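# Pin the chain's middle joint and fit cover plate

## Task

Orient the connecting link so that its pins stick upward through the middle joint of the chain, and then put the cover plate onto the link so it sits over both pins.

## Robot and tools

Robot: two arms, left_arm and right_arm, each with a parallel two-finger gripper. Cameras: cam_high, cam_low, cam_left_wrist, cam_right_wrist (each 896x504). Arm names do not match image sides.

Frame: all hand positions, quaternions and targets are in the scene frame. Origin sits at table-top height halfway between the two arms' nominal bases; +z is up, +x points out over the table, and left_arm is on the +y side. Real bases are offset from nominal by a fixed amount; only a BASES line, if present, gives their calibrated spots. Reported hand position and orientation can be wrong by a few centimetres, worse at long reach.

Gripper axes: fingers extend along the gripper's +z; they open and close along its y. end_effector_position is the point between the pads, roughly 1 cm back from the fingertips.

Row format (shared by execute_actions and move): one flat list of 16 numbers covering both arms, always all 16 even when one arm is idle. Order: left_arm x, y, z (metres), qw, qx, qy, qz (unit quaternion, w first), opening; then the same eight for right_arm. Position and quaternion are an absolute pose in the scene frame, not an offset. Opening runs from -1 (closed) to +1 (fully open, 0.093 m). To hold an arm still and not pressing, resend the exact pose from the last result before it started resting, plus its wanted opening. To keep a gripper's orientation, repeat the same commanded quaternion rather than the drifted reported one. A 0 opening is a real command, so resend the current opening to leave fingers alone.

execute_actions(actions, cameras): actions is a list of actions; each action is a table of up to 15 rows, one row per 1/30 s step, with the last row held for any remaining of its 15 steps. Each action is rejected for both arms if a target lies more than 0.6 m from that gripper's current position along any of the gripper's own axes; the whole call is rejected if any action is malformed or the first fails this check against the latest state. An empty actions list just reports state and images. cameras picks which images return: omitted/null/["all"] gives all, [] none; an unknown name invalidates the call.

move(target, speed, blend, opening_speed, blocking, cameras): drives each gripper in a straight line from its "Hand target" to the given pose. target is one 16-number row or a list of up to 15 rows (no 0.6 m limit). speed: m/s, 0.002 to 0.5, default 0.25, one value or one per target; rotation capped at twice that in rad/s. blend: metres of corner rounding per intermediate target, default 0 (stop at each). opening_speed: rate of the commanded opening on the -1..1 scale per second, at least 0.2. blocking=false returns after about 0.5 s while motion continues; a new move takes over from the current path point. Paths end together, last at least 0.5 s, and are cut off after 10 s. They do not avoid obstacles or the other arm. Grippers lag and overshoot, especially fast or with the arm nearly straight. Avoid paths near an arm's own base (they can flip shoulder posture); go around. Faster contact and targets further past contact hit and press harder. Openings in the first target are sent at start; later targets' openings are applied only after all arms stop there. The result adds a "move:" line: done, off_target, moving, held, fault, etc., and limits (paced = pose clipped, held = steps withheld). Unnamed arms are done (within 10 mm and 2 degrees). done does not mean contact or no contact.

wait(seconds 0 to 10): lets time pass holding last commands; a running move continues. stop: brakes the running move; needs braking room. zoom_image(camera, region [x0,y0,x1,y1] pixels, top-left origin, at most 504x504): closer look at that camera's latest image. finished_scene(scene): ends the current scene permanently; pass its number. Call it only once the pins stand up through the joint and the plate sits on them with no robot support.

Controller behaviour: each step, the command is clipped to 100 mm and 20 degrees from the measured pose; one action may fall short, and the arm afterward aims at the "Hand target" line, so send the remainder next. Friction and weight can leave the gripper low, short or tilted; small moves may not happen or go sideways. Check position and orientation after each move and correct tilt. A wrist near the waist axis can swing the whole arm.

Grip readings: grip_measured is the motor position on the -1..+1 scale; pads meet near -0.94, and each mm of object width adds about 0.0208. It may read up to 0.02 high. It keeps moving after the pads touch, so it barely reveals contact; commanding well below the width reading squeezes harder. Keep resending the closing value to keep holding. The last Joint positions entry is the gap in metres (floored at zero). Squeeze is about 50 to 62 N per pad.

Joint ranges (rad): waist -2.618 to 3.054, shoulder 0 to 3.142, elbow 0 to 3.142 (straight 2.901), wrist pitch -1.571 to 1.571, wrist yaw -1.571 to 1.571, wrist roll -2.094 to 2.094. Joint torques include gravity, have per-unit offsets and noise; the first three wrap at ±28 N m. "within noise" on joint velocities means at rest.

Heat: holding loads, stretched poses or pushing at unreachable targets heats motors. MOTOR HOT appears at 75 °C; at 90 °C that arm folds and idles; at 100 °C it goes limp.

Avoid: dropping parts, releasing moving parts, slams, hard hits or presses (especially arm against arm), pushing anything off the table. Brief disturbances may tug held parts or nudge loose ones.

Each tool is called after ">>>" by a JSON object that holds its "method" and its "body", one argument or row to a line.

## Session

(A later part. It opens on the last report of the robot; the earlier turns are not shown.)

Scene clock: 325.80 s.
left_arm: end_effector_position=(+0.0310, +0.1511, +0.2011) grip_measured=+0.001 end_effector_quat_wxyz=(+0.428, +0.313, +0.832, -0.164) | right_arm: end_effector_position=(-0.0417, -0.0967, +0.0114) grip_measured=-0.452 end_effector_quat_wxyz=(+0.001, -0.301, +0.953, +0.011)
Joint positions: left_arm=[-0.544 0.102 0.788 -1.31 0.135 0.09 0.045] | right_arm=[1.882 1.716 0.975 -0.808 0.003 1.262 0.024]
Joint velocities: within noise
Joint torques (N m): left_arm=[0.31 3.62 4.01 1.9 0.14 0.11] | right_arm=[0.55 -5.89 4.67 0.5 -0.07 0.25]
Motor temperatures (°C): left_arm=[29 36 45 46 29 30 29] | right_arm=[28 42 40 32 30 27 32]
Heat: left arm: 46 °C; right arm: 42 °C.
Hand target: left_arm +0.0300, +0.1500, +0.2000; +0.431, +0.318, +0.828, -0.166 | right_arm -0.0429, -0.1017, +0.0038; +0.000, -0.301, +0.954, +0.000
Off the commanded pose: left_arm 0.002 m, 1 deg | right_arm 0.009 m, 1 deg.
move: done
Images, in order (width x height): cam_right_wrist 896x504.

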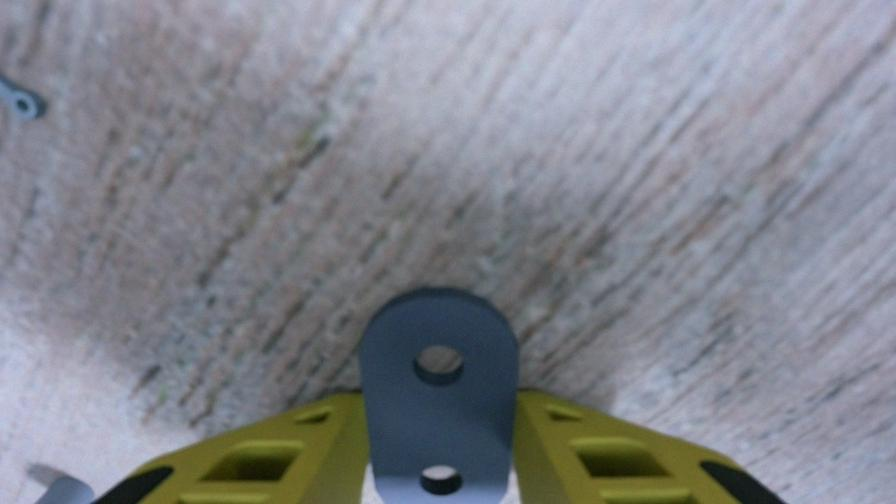

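>>> {"method": "move", "body": {
  "target": [
    [0.03,0.16,0.26,0.4310,0.3179,0.8281,-0.1655,0.0,-0.0430,-0.1000,0.115,0.0,-0.3007,0.9537,0.0,-0.6]
  ],
  "speed": 0.1
}}

Scene clock: 329.27 s.
left_arm: end_effector_position=(+0.0300, +0.1577, +0.2612) grip_measured=+0.001 end_effector_quat_wxyz=(+0.441, +0.321, +0.820, -0.170) | right_arm: end_effector_position=(-0.0398, -0.1025, +0.1033) grip_measured=-0.452 end_effector_quat_wxyz=(+0.001, -0.301, +0.953, -0.017)
Joint positions: left_arm=[-0.743 0.261 1.03 -1.353 -0.016 -0.005 0.045] | right_arm=[1.882 1.634 1.269 -1.24 0.003 1.262 0.024]
Joint velocities: within noise
Joint torques (N m): left_arm=[-0.68 6.3 5.49 1.78 -0.17 -0.19] | right_arm=[0.43 -9.83 8.06 0.2 -0.07 0.24]
Motor temperatures (°C): left_arm=[29 36 45 46 29 30 29] | right_arm=[28 42 40 32 30 27 33]
Heat: left arm: 46 °C; right arm: 42 °C.
Hand target: left_arm +0.0299, +0.1600, +0.2601; +0.432, +0.318, +0.828, -0.165 | right_arm -0.0430, -0.1002, +0.1148; +0.000, -0.301, +0.954, +0.000
Off the commanded pose: left_arm 0.003 m, 2 deg | right_arm 0.012 m, 2 deg.
move: off_target (right_arm)

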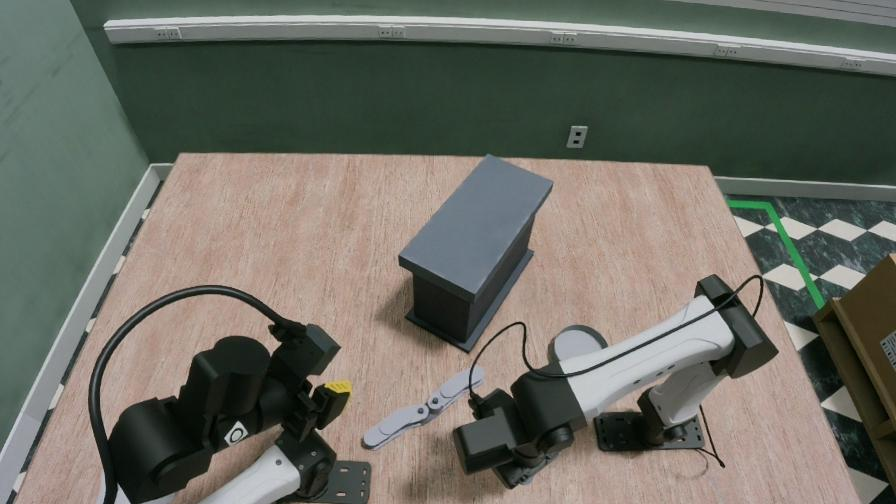

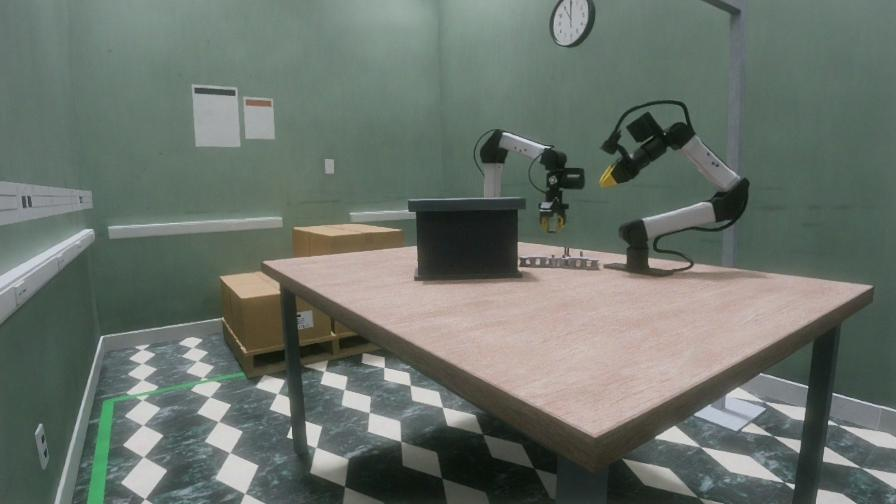

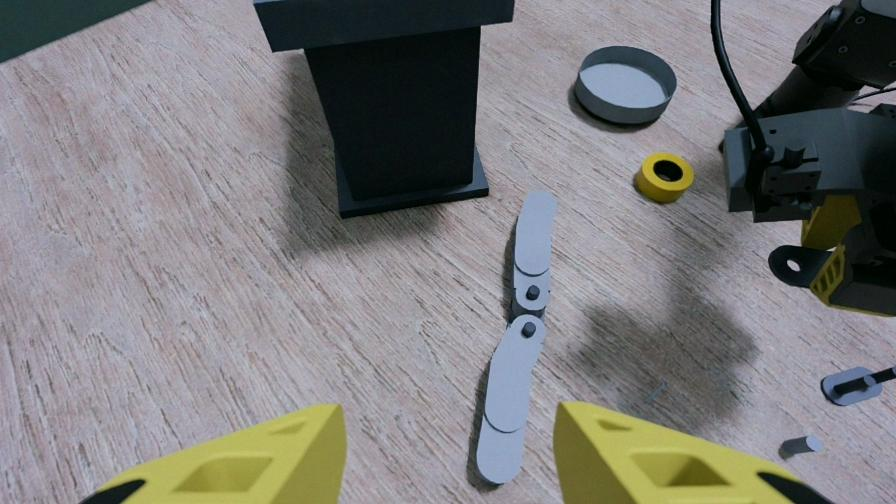

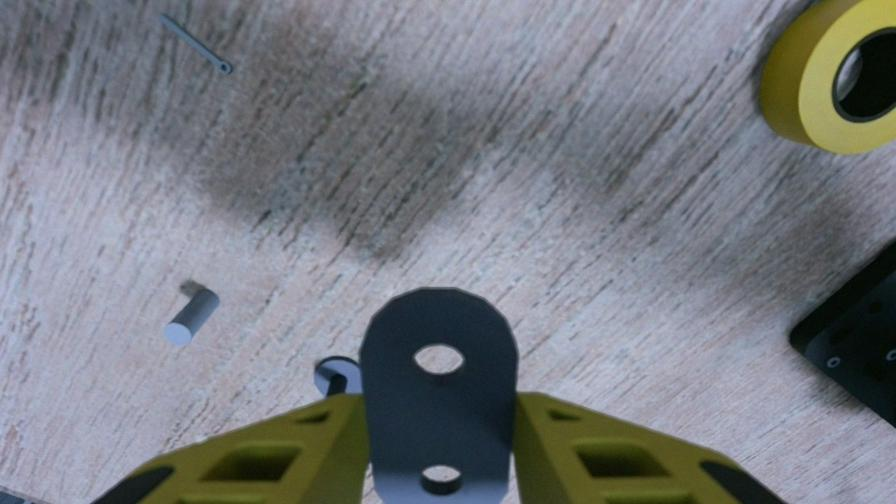

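>>> {"method": "move", "body": {
  "target": [
    [0.03,0.16,0.26,0.4310,0.3179,0.8281,-0.1655,0.0,0.0805,0.0370,0.11,0.0,-0.8890,0.4579,0.0,-0.6]
  ],
  "speed": 0.12
}}

Scene clock: 336.77 s.
left_arm: end_effector_position=(+0.0301, +0.1580, +0.2611) grip_measured=+0.001 end_effector_quat_wxyz=(+0.441, +0.321, +0.821, -0.170) | right_arm: end_effector_position=(+0.0780, +0.0343, +0.1134) grip_measured=-0.452 end_effector_quat_wxyz=(-0.007, +0.888, -0.459, -0.001)
Joint positions: left_arm=[-0.743 0.261 1.03 -1.354 -0.018 -0.007 0.045] | right_arm=[1.494 2.083 1.891 -1.366 0.003 -0.702 0.024]
Joint velocities: within noise
Joint torques (N m): left_arm=[-0.79 6.3 5.48 1.73 -0.15 -0.19] | right_arm=[-0.57 -9.68 8.46 0.34 -0.15 0.08]
Motor temperatures (°C): left_arm=[29 36 45 46 29 30 29] | right_arm=[28 41 41 32 30 27 33]
Heat: left arm: 46 °C; right arm: 41 °C.
Hand target: left_arm +0.0300, +0.1600, +0.2601; +0.432, +0.318, +0.828, -0.165 | right_arm +0.0805, +0.0369, +0.1099; +0.000, +0.889, -0.458, +0.000
Off the commanded pose: left_arm 0.002 m, 2 deg | right_arm 0.005 m, 1 deg.
move: done

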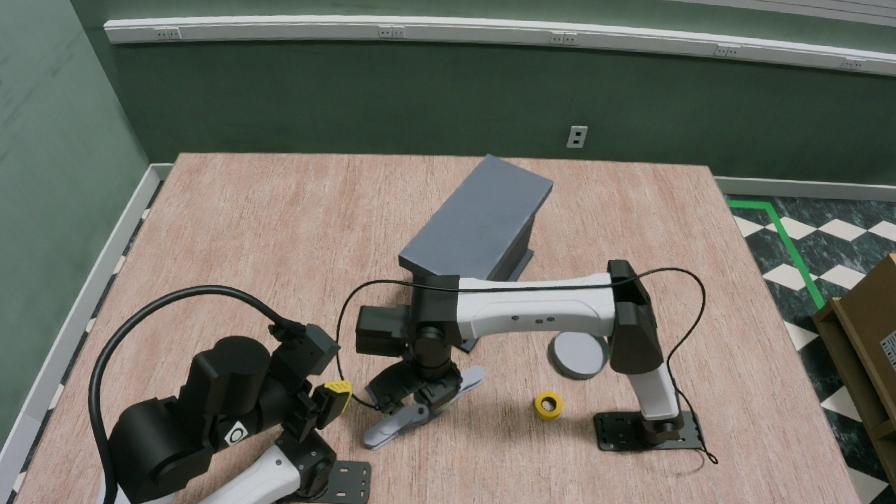

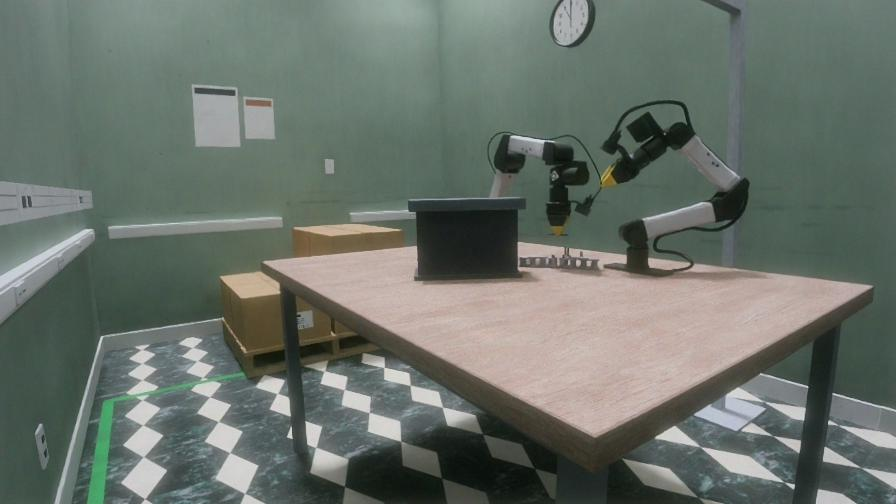

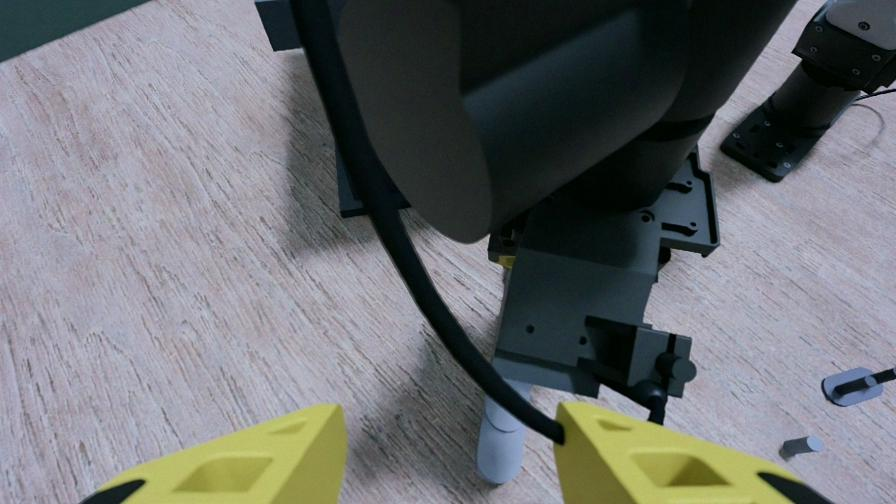

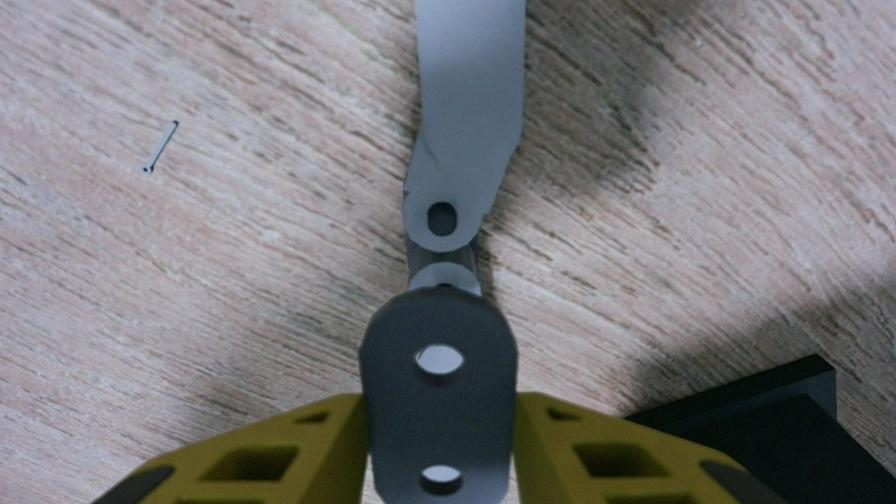

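>>> {"method": "zoom_image", "body": {
  "camera": "cam_right_wrist",
  "region": [360, 170, 520, 310]
}}

Scaled by 3.150 from the camera's 896x504 image, which has a finer 1280x720 frame.

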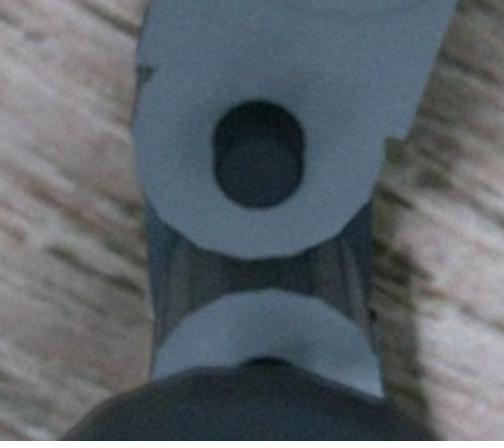

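>>> {"method": "move", "body": {
  "target": [
    [0.03,0.16,0.26,0.4310,0.3179,0.8281,-0.1655,0.0,0.0785,0.0410,0.070,-0.009,-0.8949,0.4462,0.0048,-0.6]
  ],
  "speed": 0.08,
  "cameras": ["cam_left_wrist","cam_right_wrist"]
}}

>>> {"method": "zoom_image", "body": {
  "camera": "cam_right_wrist",
  "region": [340, 160, 560, 320]
}}

Scene clock: 340.23 s.
left_arm: end_effector_position=(+0.0301, +0.1580, +0.2610) grip_measured=+0.001 end_effector_quat_wxyz=(+0.441, +0.321, +0.821, -0.170) | right_arm: end_effector_position=(+0.0767, +0.0420, +0.0807) grip_measured=-0.452 end_effector_quat_wxyz=(-0.002, +0.894, -0.447, -0.005)
Joint positions: left_arm=[-0.743 0.261 1.03 -1.355 -0.018 -0.007 0.045] | right_arm=[1.494 2.122 1.821 -1.262 -0.008 -0.729 0.024]
Joint velocities: within noise
Joint torques (N m): left_arm=[-0.77 6.28 5.48 1.73 -0.14 -0.2] | right_arm=[-0.61 -10.41 5.55 0.5 -0.19 0.04]
Motor temperatures (°C): left_arm=[29 36 45 46 29 30 29] | right_arm=[28 41 41 32 30 27 33]
Heat: left arm: 46 °C; right arm: 41 °C.
Hand target: left_arm +0.0299, +0.1600, +0.2601; +0.432, +0.318, +0.828, -0.165 | right_arm +0.0785, +0.0407, +0.0701; +0.009, +0.895, -0.446, -0.005
Off the commanded pose: left_arm 0.002 m, 2 deg | right_arm 0.011 m, 1 deg.
move: off_target (right_arm)
Images, in order (width x height): cam_left_wrist 896x504, cam_right_wrist 896x504.

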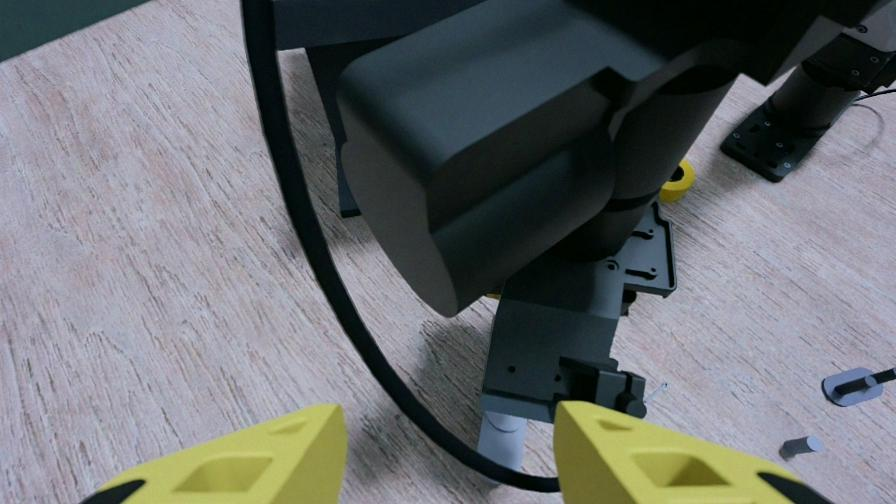

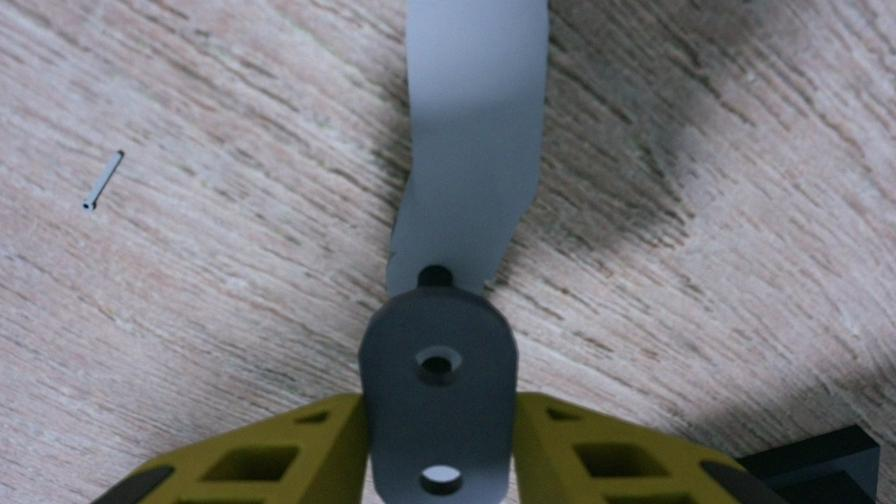

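Scaled by 2.291 from the camera's 896x504 image, which has a finer 1280x720 frame.

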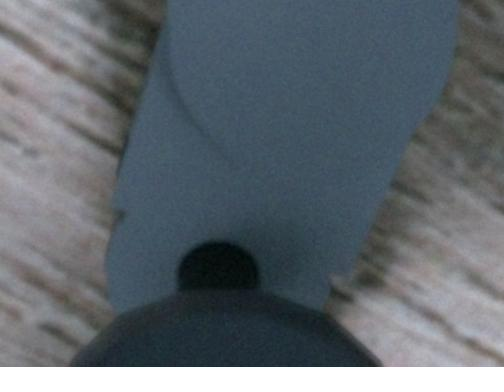

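>>> {"method": "move", "body": {
  "target": [0.03,0.16,0.26,0.4310,0.3179,0.8281,-0.1655,0.0,0.0780,0.0365,0.070,-0.009,-0.8949,0.4462,0.0048,-0.6],
  "speed": 0.05,
  "cameras": ["cam_right_wrist"]
}}

>>> {"method": "zoom_image", "body": {
  "camera": "cam_right_wrist",
  "region": [300, 140, 600, 504]
}}

Scene clock: 342.83 s.
left_arm: end_effector_position=(+0.0301, +0.1580, +0.2610) grip_measured=+0.001 end_effector_quat_wxyz=(+0.441, +0.321, +0.821, -0.170) | right_arm: end_effector_position=(+0.0763, +0.0379, +0.0742) grip_measured=-0.452 end_effector_quat_wxyz=(+0.005, +0.895, -0.447, -0.003)
Joint positions: left_arm=[-0.743 0.261 1.03 -1.355 -0.018 -0.007 0.045] | right_arm=[1.494 2.122 1.796 -1.251 -0.009 -0.729 0.024]
Joint velocities: within noise
Joint torques (N m): left_arm=[-0.77 6.27 5.48 1.73 -0.14 -0.19] | right_arm=[-0.59 -12.16 5.27 0.51 -0.2 0.08]
Motor temperatures (°C): left_arm=[29 36 45 46 29 30 29] | right_arm=[28 41 41 32 30 27 33]
Heat: left arm: 46 °C; right arm: 41 °C.
Hand target: left_arm +0.0299, +0.1600, +0.2601; +0.432, +0.318, +0.828, -0.165 | right_arm +0.0780, +0.0365, +0.0700; +0.009, +0.895, -0.446, -0.005
Off the commanded pose: left_arm 0.002 m, 2 deg | right_arm 0.005 m, 1 deg.
move: done
Images, in order (width x height): cam_right_wrist 896x504.

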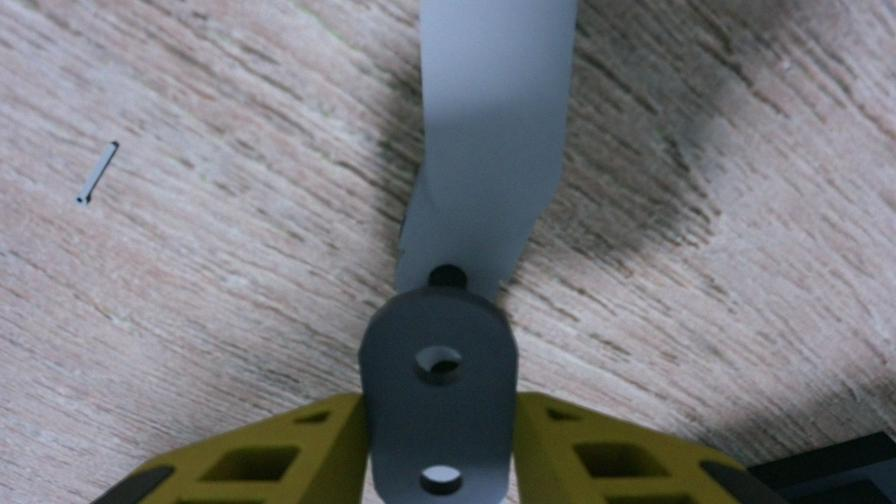

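Scaled by 1.385 from the camera's 896x504 image, which has a finer 1280x720 frame.

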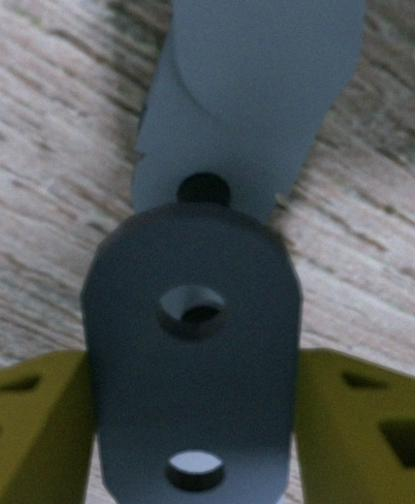

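>>> {"method": "wait", "body": {
  "seconds": 0.2
}}

>>> {"method": "zoom_image", "body": {
  "camera": "cam_high",
  "region": [330, 200, 630, 440]
}}

>>> {"method": "zoom_image", "body": {
  "camera": "cam_low",
  "region": [330, 200, 580, 400]
}}

Scene clock: 344.80 s.
left_arm: end_effector_position=(+0.0301, +0.1580, +0.2610) grip_measured=+0.001 end_effector_quat_wxyz=(+0.441, +0.321, +0.821, -0.170) | right_arm: end_effector_position=(+0.0764, +0.0381, +0.0742) grip_measured=-0.452 end_effector_quat_wxyz=(+0.004, +0.895, -0.447, -0.003)
Joint positions: left_arm=[-0.743 0.261 1.03 -1.355 -0.018 -0.007 0.045] | right_arm=[1.494 2.122 1.796 -1.25 -0.009 -0.729 0.024]
Joint velocities: within noise
Joint torques (N m): left_arm=[-0.8 6.28 5.48 1.73 -0.15 -0.2] | right_arm=[-0.58 -12.18 5.29 0.47 -0.2 0.08]
Motor temperatures (°C): left_arm=[29 36 45 46 29 30 29] | right_arm=[28 41 41 32 30 27 33]
Heat: left arm: 46 °C; right arm: 41 °C.
Hand target: left_arm +0.0299, +0.1600, +0.2601; +0.432, +0.318, +0.828, -0.165 | right_arm +0.0780, +0.0365, +0.0700; +0.009, +0.895, -0.446, -0.005
Tool commands: left_gripper/opening=+0.0 right_gripper/opening=-0.6
Off the commanded pose: left_arm 0.002 m, 2 deg | right_arm 0.005 m, 1 deg.
wait: 0.20 s; at rest from the start

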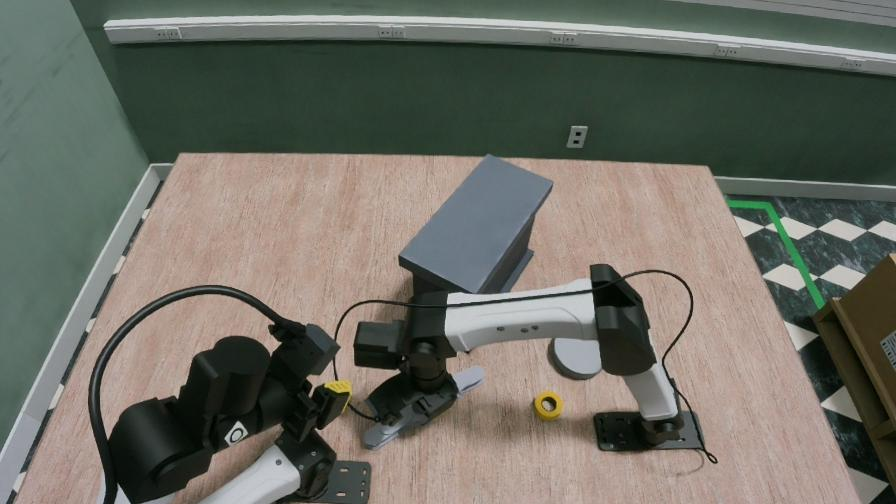

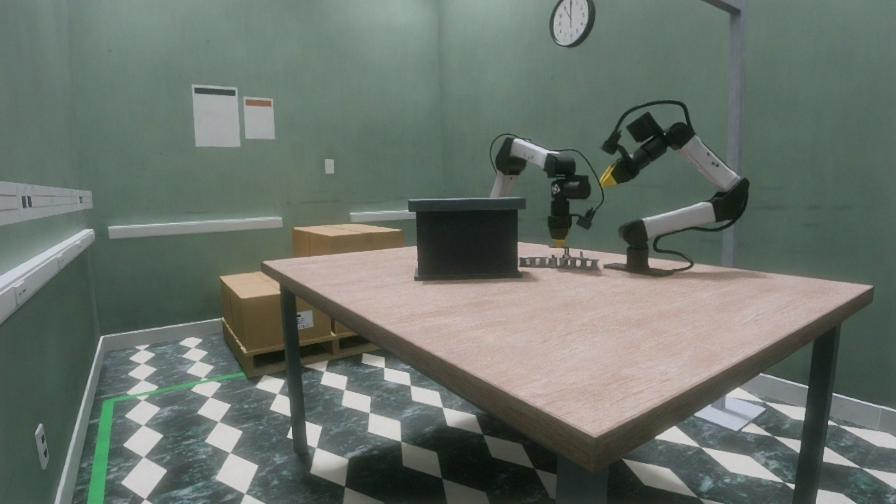

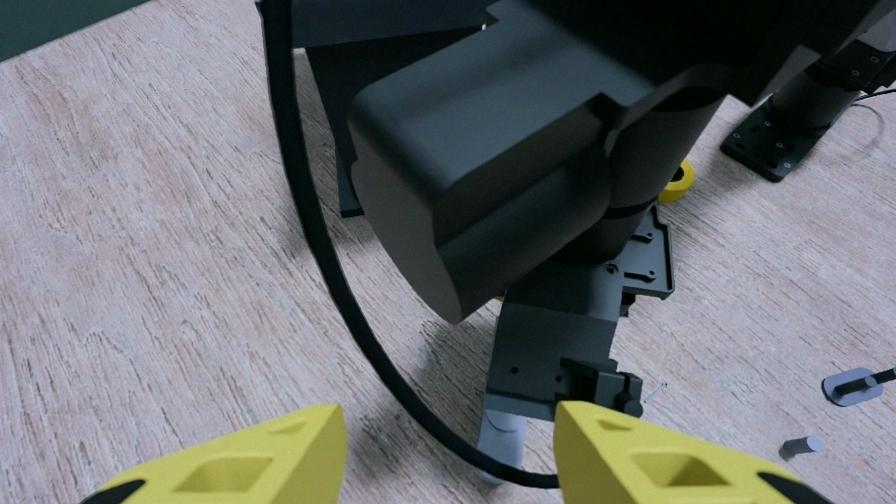

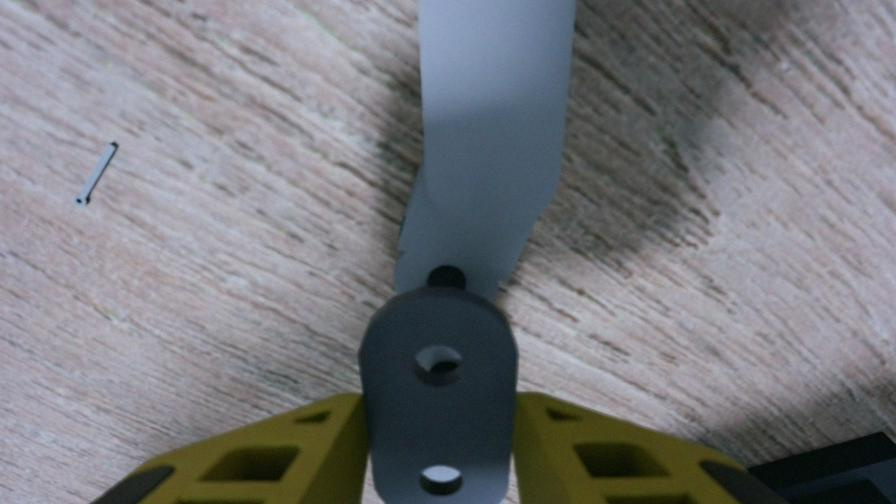

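Scaled by 1.680 from the camera's 896x504 image, which has a finer 1280x720 frame.

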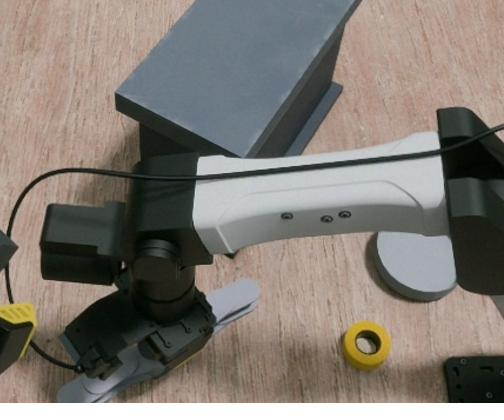

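Scaled by 2.016 from the camera's 896x504 image, which has a finer 1280x720 frame.

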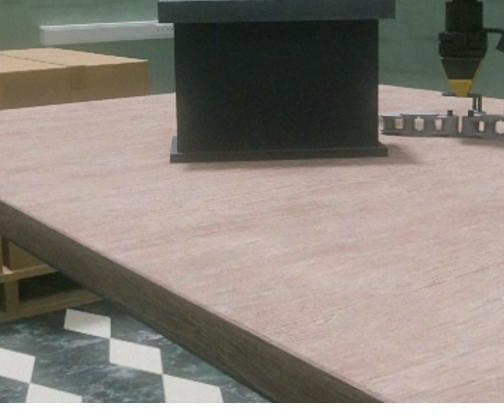

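>>> {"method": "zoom_image", "body": {
  "camera": "cam_right_wrist",
  "region": [380, 230, 500, 300]
}}

>>> {"method": "zoom_image", "body": {
  "camera": "cam_right_wrist",
  "region": [380, 330, 500, 400]
}}

>>> {"method": "zoom_image", "body": {
  "camera": "cam_low",
  "region": [510, 220, 610, 280]
}}

Scaled by 4.200 from the camera's 896x504 image, which has a finer 1280x720 frame.

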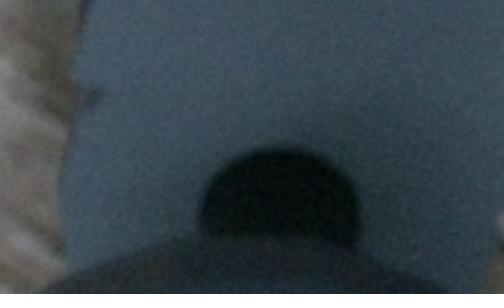

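Scaled by 4.200 from the camera's 896x504 image, which has a finer 1280x720 frame.

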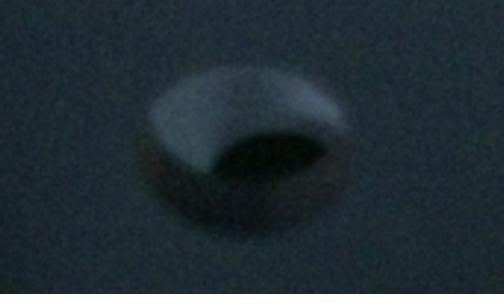

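Scaled by 5.040 from the camera's 896x504 image, which has a finer 1280x720 frame.

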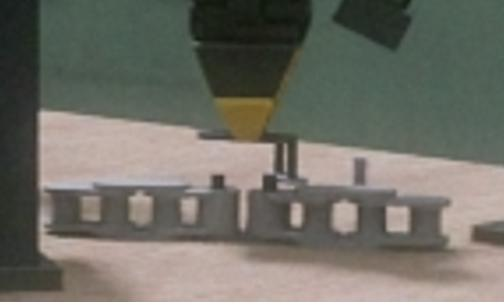

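>>> {"method": "move", "body": {
  "target": [0.03,0.16,0.26,0.4310,0.3179,0.8281,-0.1655,0.0,0.0788,0.0368,0.057,-0.009,-0.8949,0.4462,0.0048,-0.6],
  "speed": 0.04,
  "cameras": ["cam_right_wrist","cam_low"]
}}

>>> {"method": "zoom_image", "body": {
  "camera": "cam_right_wrist",
  "region": [340, 240, 540, 504]
}}

>>> {"method": "zoom_image", "body": {
  "camera": "cam_low",
  "region": [510, 220, 610, 280]
}}

Scene clock: 347.53 s.
left_arm: end_effector_position=(+0.0301, +0.1580, +0.2610) grip_measured=+0.001 end_effector_quat_wxyz=(+0.441, +0.320, +0.821, -0.170) | right_arm: end_effector_position=(+0.0764, +0.0387, +0.0643) grip_measured=-0.452 end_effector_quat_wxyz=(+0.001, +0.895, -0.446, -0.004)
Joint positions: left_arm=[-0.743 0.261 1.03 -1.355 -0.018 -0.007 0.045] | right_arm=[1.494 2.122 1.756 -1.204 -0.009 -0.731 0.024]
Joint velocities: within noise
Joint torques (N m): left_arm=[-0.8 6.28 5.53 1.73 -0.14 -0.19] | right_arm=[-0.73 -11.34 5.3 0.49 -0.2 0.07]
Motor temperatures (°C): left_arm=[29 36 45 46 29 30 29] | right_arm=[28 42 41 31 30 27 33]
Heat: left arm: 46 °C; right arm: 42 °C.
Hand target: left_arm +0.0299, +0.1600, +0.2601; +0.432, +0.318, +0.828, -0.165 | right_arm +0.0788, +0.0367, +0.0570; +0.009, +0.895, -0.446, -0.005
Off the commanded pose: left_arm 0.002 m, 2 deg | right_arm 0.008 m, 1 deg.
move: done
Images, in order (width x height): cam_low 896x504, cam_right_wrist 896x504.

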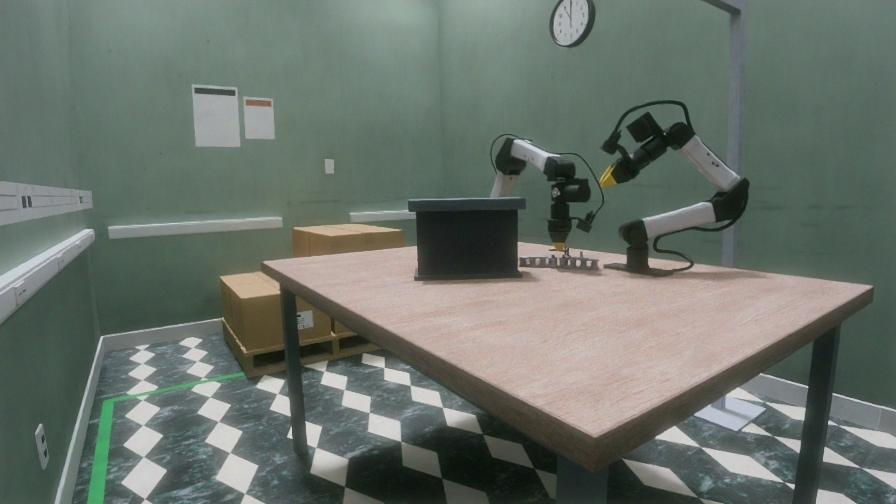

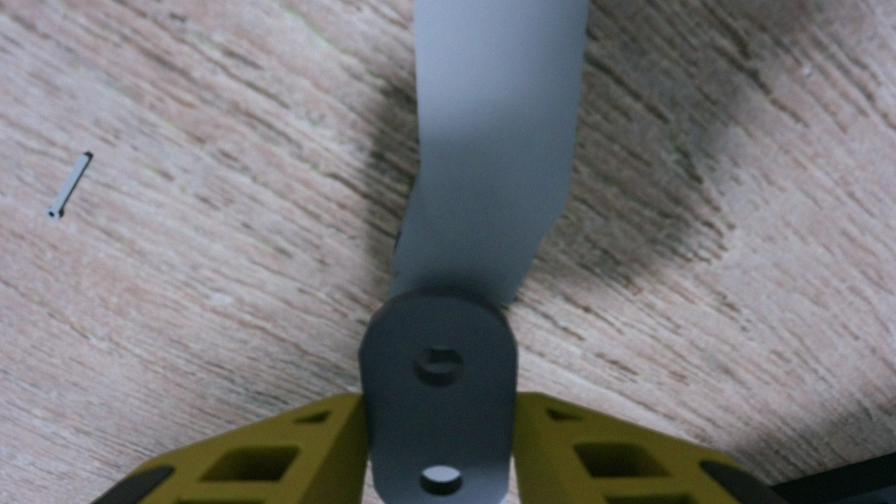

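Scaled by 1.909 from the camera's 896x504 image, which has a finer 1280x720 frame.

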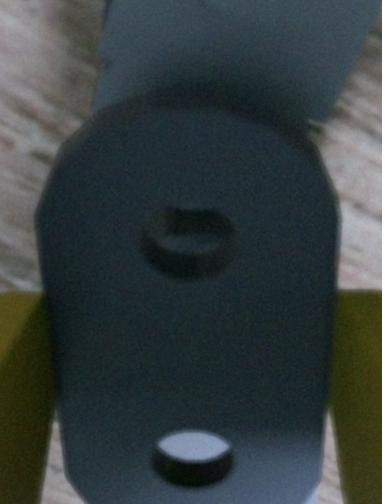

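Scaled by 5.040 from the camera's 896x504 image, which has a finer 1280x720 frame.

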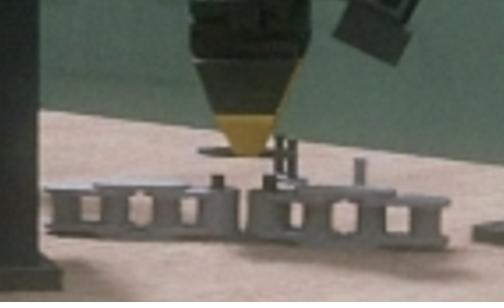

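>>> {"method": "move", "body": {
  "target": [0.03,0.16,0.26,0.4310,0.3179,0.8281,-0.1655,0.0,0.0792,0.0370,0.049,-0.009,-0.8949,0.4462,0.0048,-0.6],
  "speed": 0.04,
  "cameras": ["cam_right_wrist","cam_low"]
}}

>>> {"method": "zoom_image", "body": {
  "camera": "cam_right_wrist",
  "region": [380, 320, 500, 504]
}}

>>> {"method": "zoom_image", "body": {
  "camera": "cam_low",
  "region": [530, 235, 590, 275]
}}

Scene clock: 348.93 s.
left_arm: end_effector_position=(+0.0301, +0.1580, +0.2610) grip_measured=+0.001 end_effector_quat_wxyz=(+0.441, +0.320, +0.821, -0.170) | right_arm: end_effector_position=(+0.0765, +0.0393, +0.0586) grip_measured=-0.452 end_effector_quat_wxyz=(-0.002, +0.895, -0.446, -0.005)
Joint positions: left_arm=[-0.743 0.261 1.03 -1.355 -0.018 -0.007 0.045] | right_arm=[1.494 2.122 1.733 -1.175 -0.009 -0.732 0.024]
Joint velocities: within noise
Joint torques (N m): left_arm=[-0.8 6.28 5.49 1.72 -0.14 -0.2] | right_arm=[-0.8 -10.78 5.26 0.51 -0.2 0.07]
Motor temperatures (°C): left_arm=[29 36 45 46 29 30 29] | right_arm=[28 42 41 31 30 27 33]
Heat: left arm: 46 °C; right arm: 42 °C.
Hand target: left_arm +0.0299, +0.1600, +0.2601; +0.432, +0.318, +0.828, -0.165 | right_arm +0.0792, +0.0367, +0.0491; +0.009, +0.895, -0.446, -0.005
Off the commanded pose: left_arm 0.002 m, 2 deg | right_arm 0.010 m, 1 deg.
move: done
Images, in order (width x height): cam_low 896x504, cam_right_wrist 896x504.

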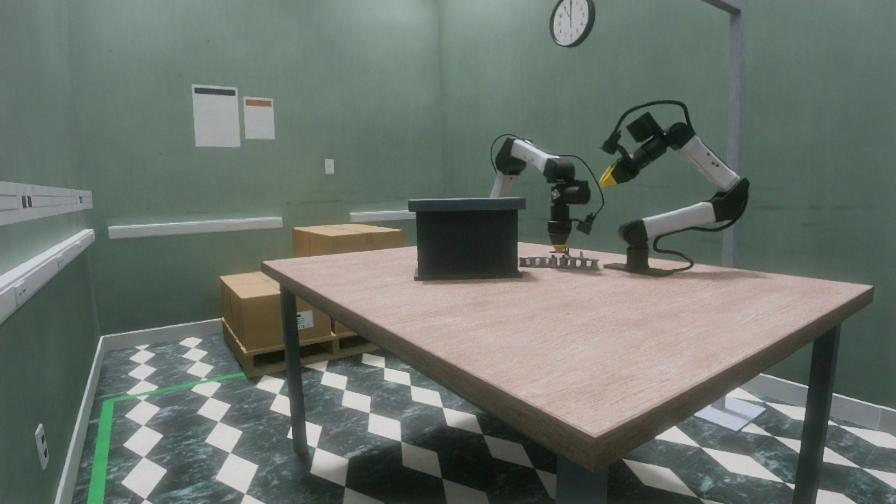

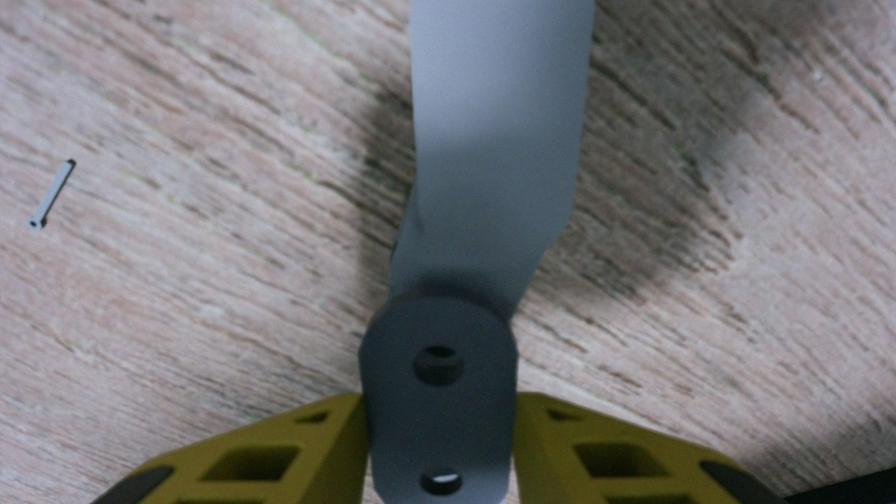

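Scaled by 2.739 from the camera's 896x504 image, which has a finer 1280x720 frame.

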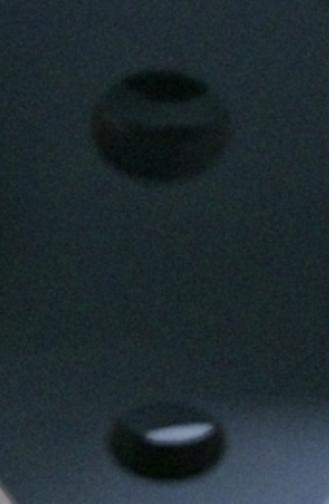

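Scaled by 8.400 from the camera's 896x504 image, which has a finer 1280x720 frame.

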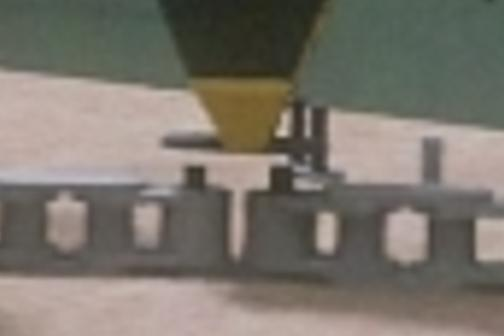

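>>> {"method": "zoom_image", "body": {
  "camera": "cam_right_wrist",
  "region": [415, 338, 465, 388]
}}

>>> {"method": "zoom_image", "body": {
  "camera": "cam_right_wrist",
  "region": [415, 454, 465, 504]
}}

Scaled by 10.080 from the camera's 896x504 image, which has a finer 1280x720 frame.

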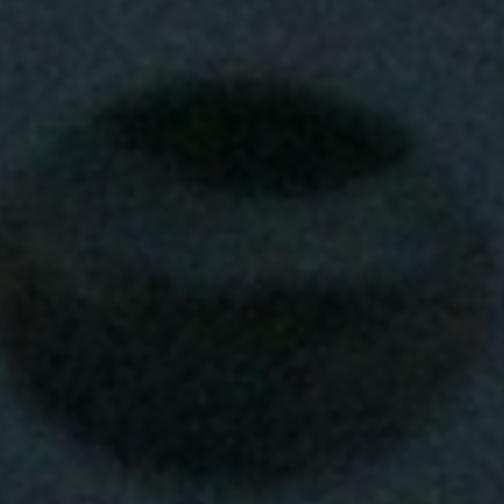

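Scaled by 10.080 from the camera's 896x504 image, which has a finer 1280x720 frame.

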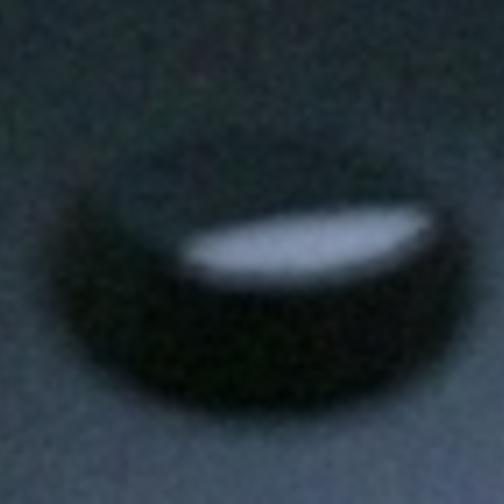

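>>> {"method": "move", "body": {
  "target": [0.03,0.16,0.26,0.4310,0.3179,0.8281,-0.1655,0.0,0.0796,0.0362,0.0455,-0.017,-0.8948,0.4462,0.0088,-0.6],
  "speed": 0.04,
  "cameras": ["cam_right_wrist","cam_low"]
}}

>>> {"method": "zoom_image", "body": {
  "camera": "cam_right_wrist",
  "region": [415, 338, 465, 388]
}}

>>> {"method": "zoom_image", "body": {
  "camera": "cam_right_wrist",
  "region": [415, 454, 465, 504]
}}

>>> {"method": "zoom_image", "body": {
  "camera": "cam_low",
  "region": [530, 235, 590, 275]
}}

Scene clock: 351.57 s.
left_arm: end_effector_position=(+0.0301, +0.1580, +0.2610) grip_measured=+0.001 end_effector_quat_wxyz=(+0.441, +0.320, +0.821, -0.170) | right_arm: end_effector_position=(+0.0780, +0.0395, +0.0587) grip_measured=-0.452 end_effector_quat_wxyz=(+0.000, +0.895, -0.447, -0.011)
Joint positions: left_arm=[-0.743 0.261 1.03 -1.355 -0.018 -0.007 0.045] | right_arm=[1.485 2.122 1.733 -1.174 -0.021 -0.738 0.024]
Joint velocities: within noise
Joint torques (N m): left_arm=[-0.79 6.28 5.48 1.73 -0.14 -0.2] | right_arm=[-0.46 -9.72 5.53 0.45 -0.19 0.06]
Motor temperatures (°C): left_arm=[29 36 45 46 29 30 29] | right_arm=[28 42 41 31 30 27 33]
Heat: left arm: 46 °C; right arm: 42 °C.
Hand target: left_arm +0.0299, +0.1600, +0.2601; +0.432, +0.318, +0.828, -0.165 | right_arm +0.0795, +0.0359, +0.0457; +0.017, +0.895, -0.446, -0.009
Off the commanded pose: left_arm 0.002 m, 2 deg | right_arm 0.014 m, 2 deg.
move: off_target (right_arm)
Images, in order (width x height): cam_low 896x504, cam_right_wrist 896x504.

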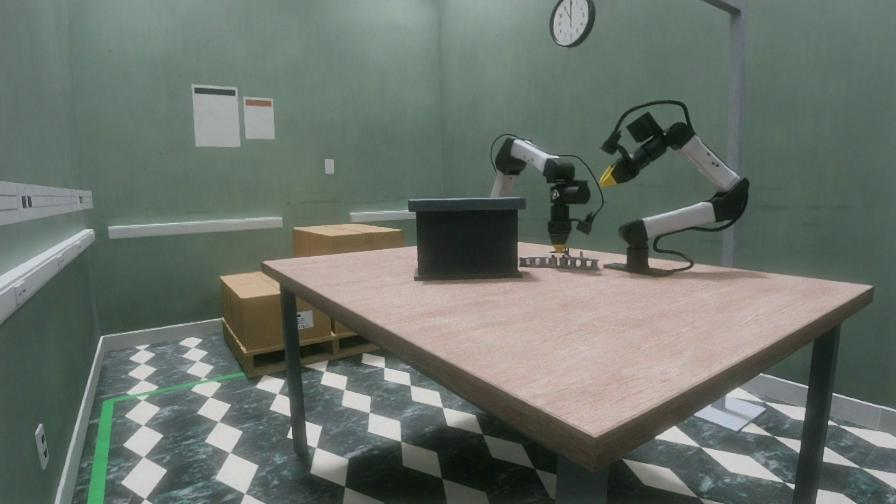

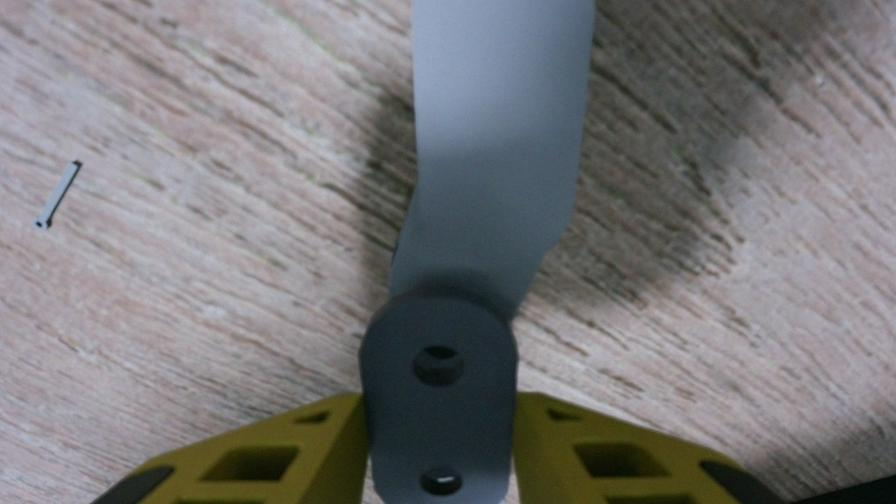

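Scaled by 10.080 from the camera's 896x504 image, which has a finer 1280x720 frame.

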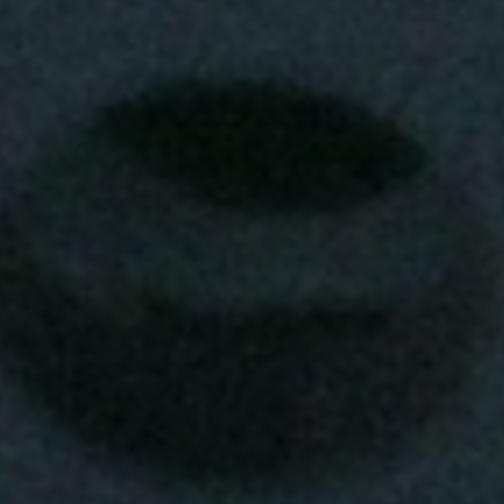

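Scaled by 10.080 from the camera's 896x504 image, which has a finer 1280x720 frame.

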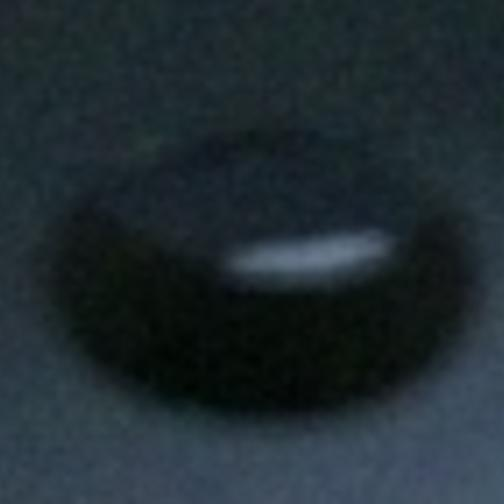

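Scaled by 8.400 from the camera's 896x504 image, which has a finer 1280x720 frame.

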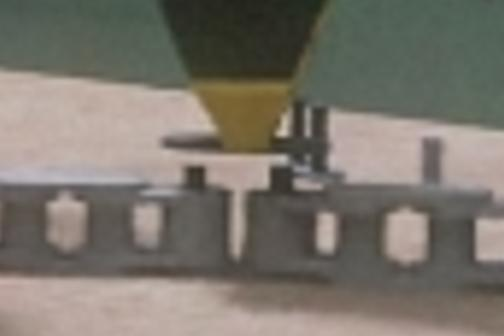

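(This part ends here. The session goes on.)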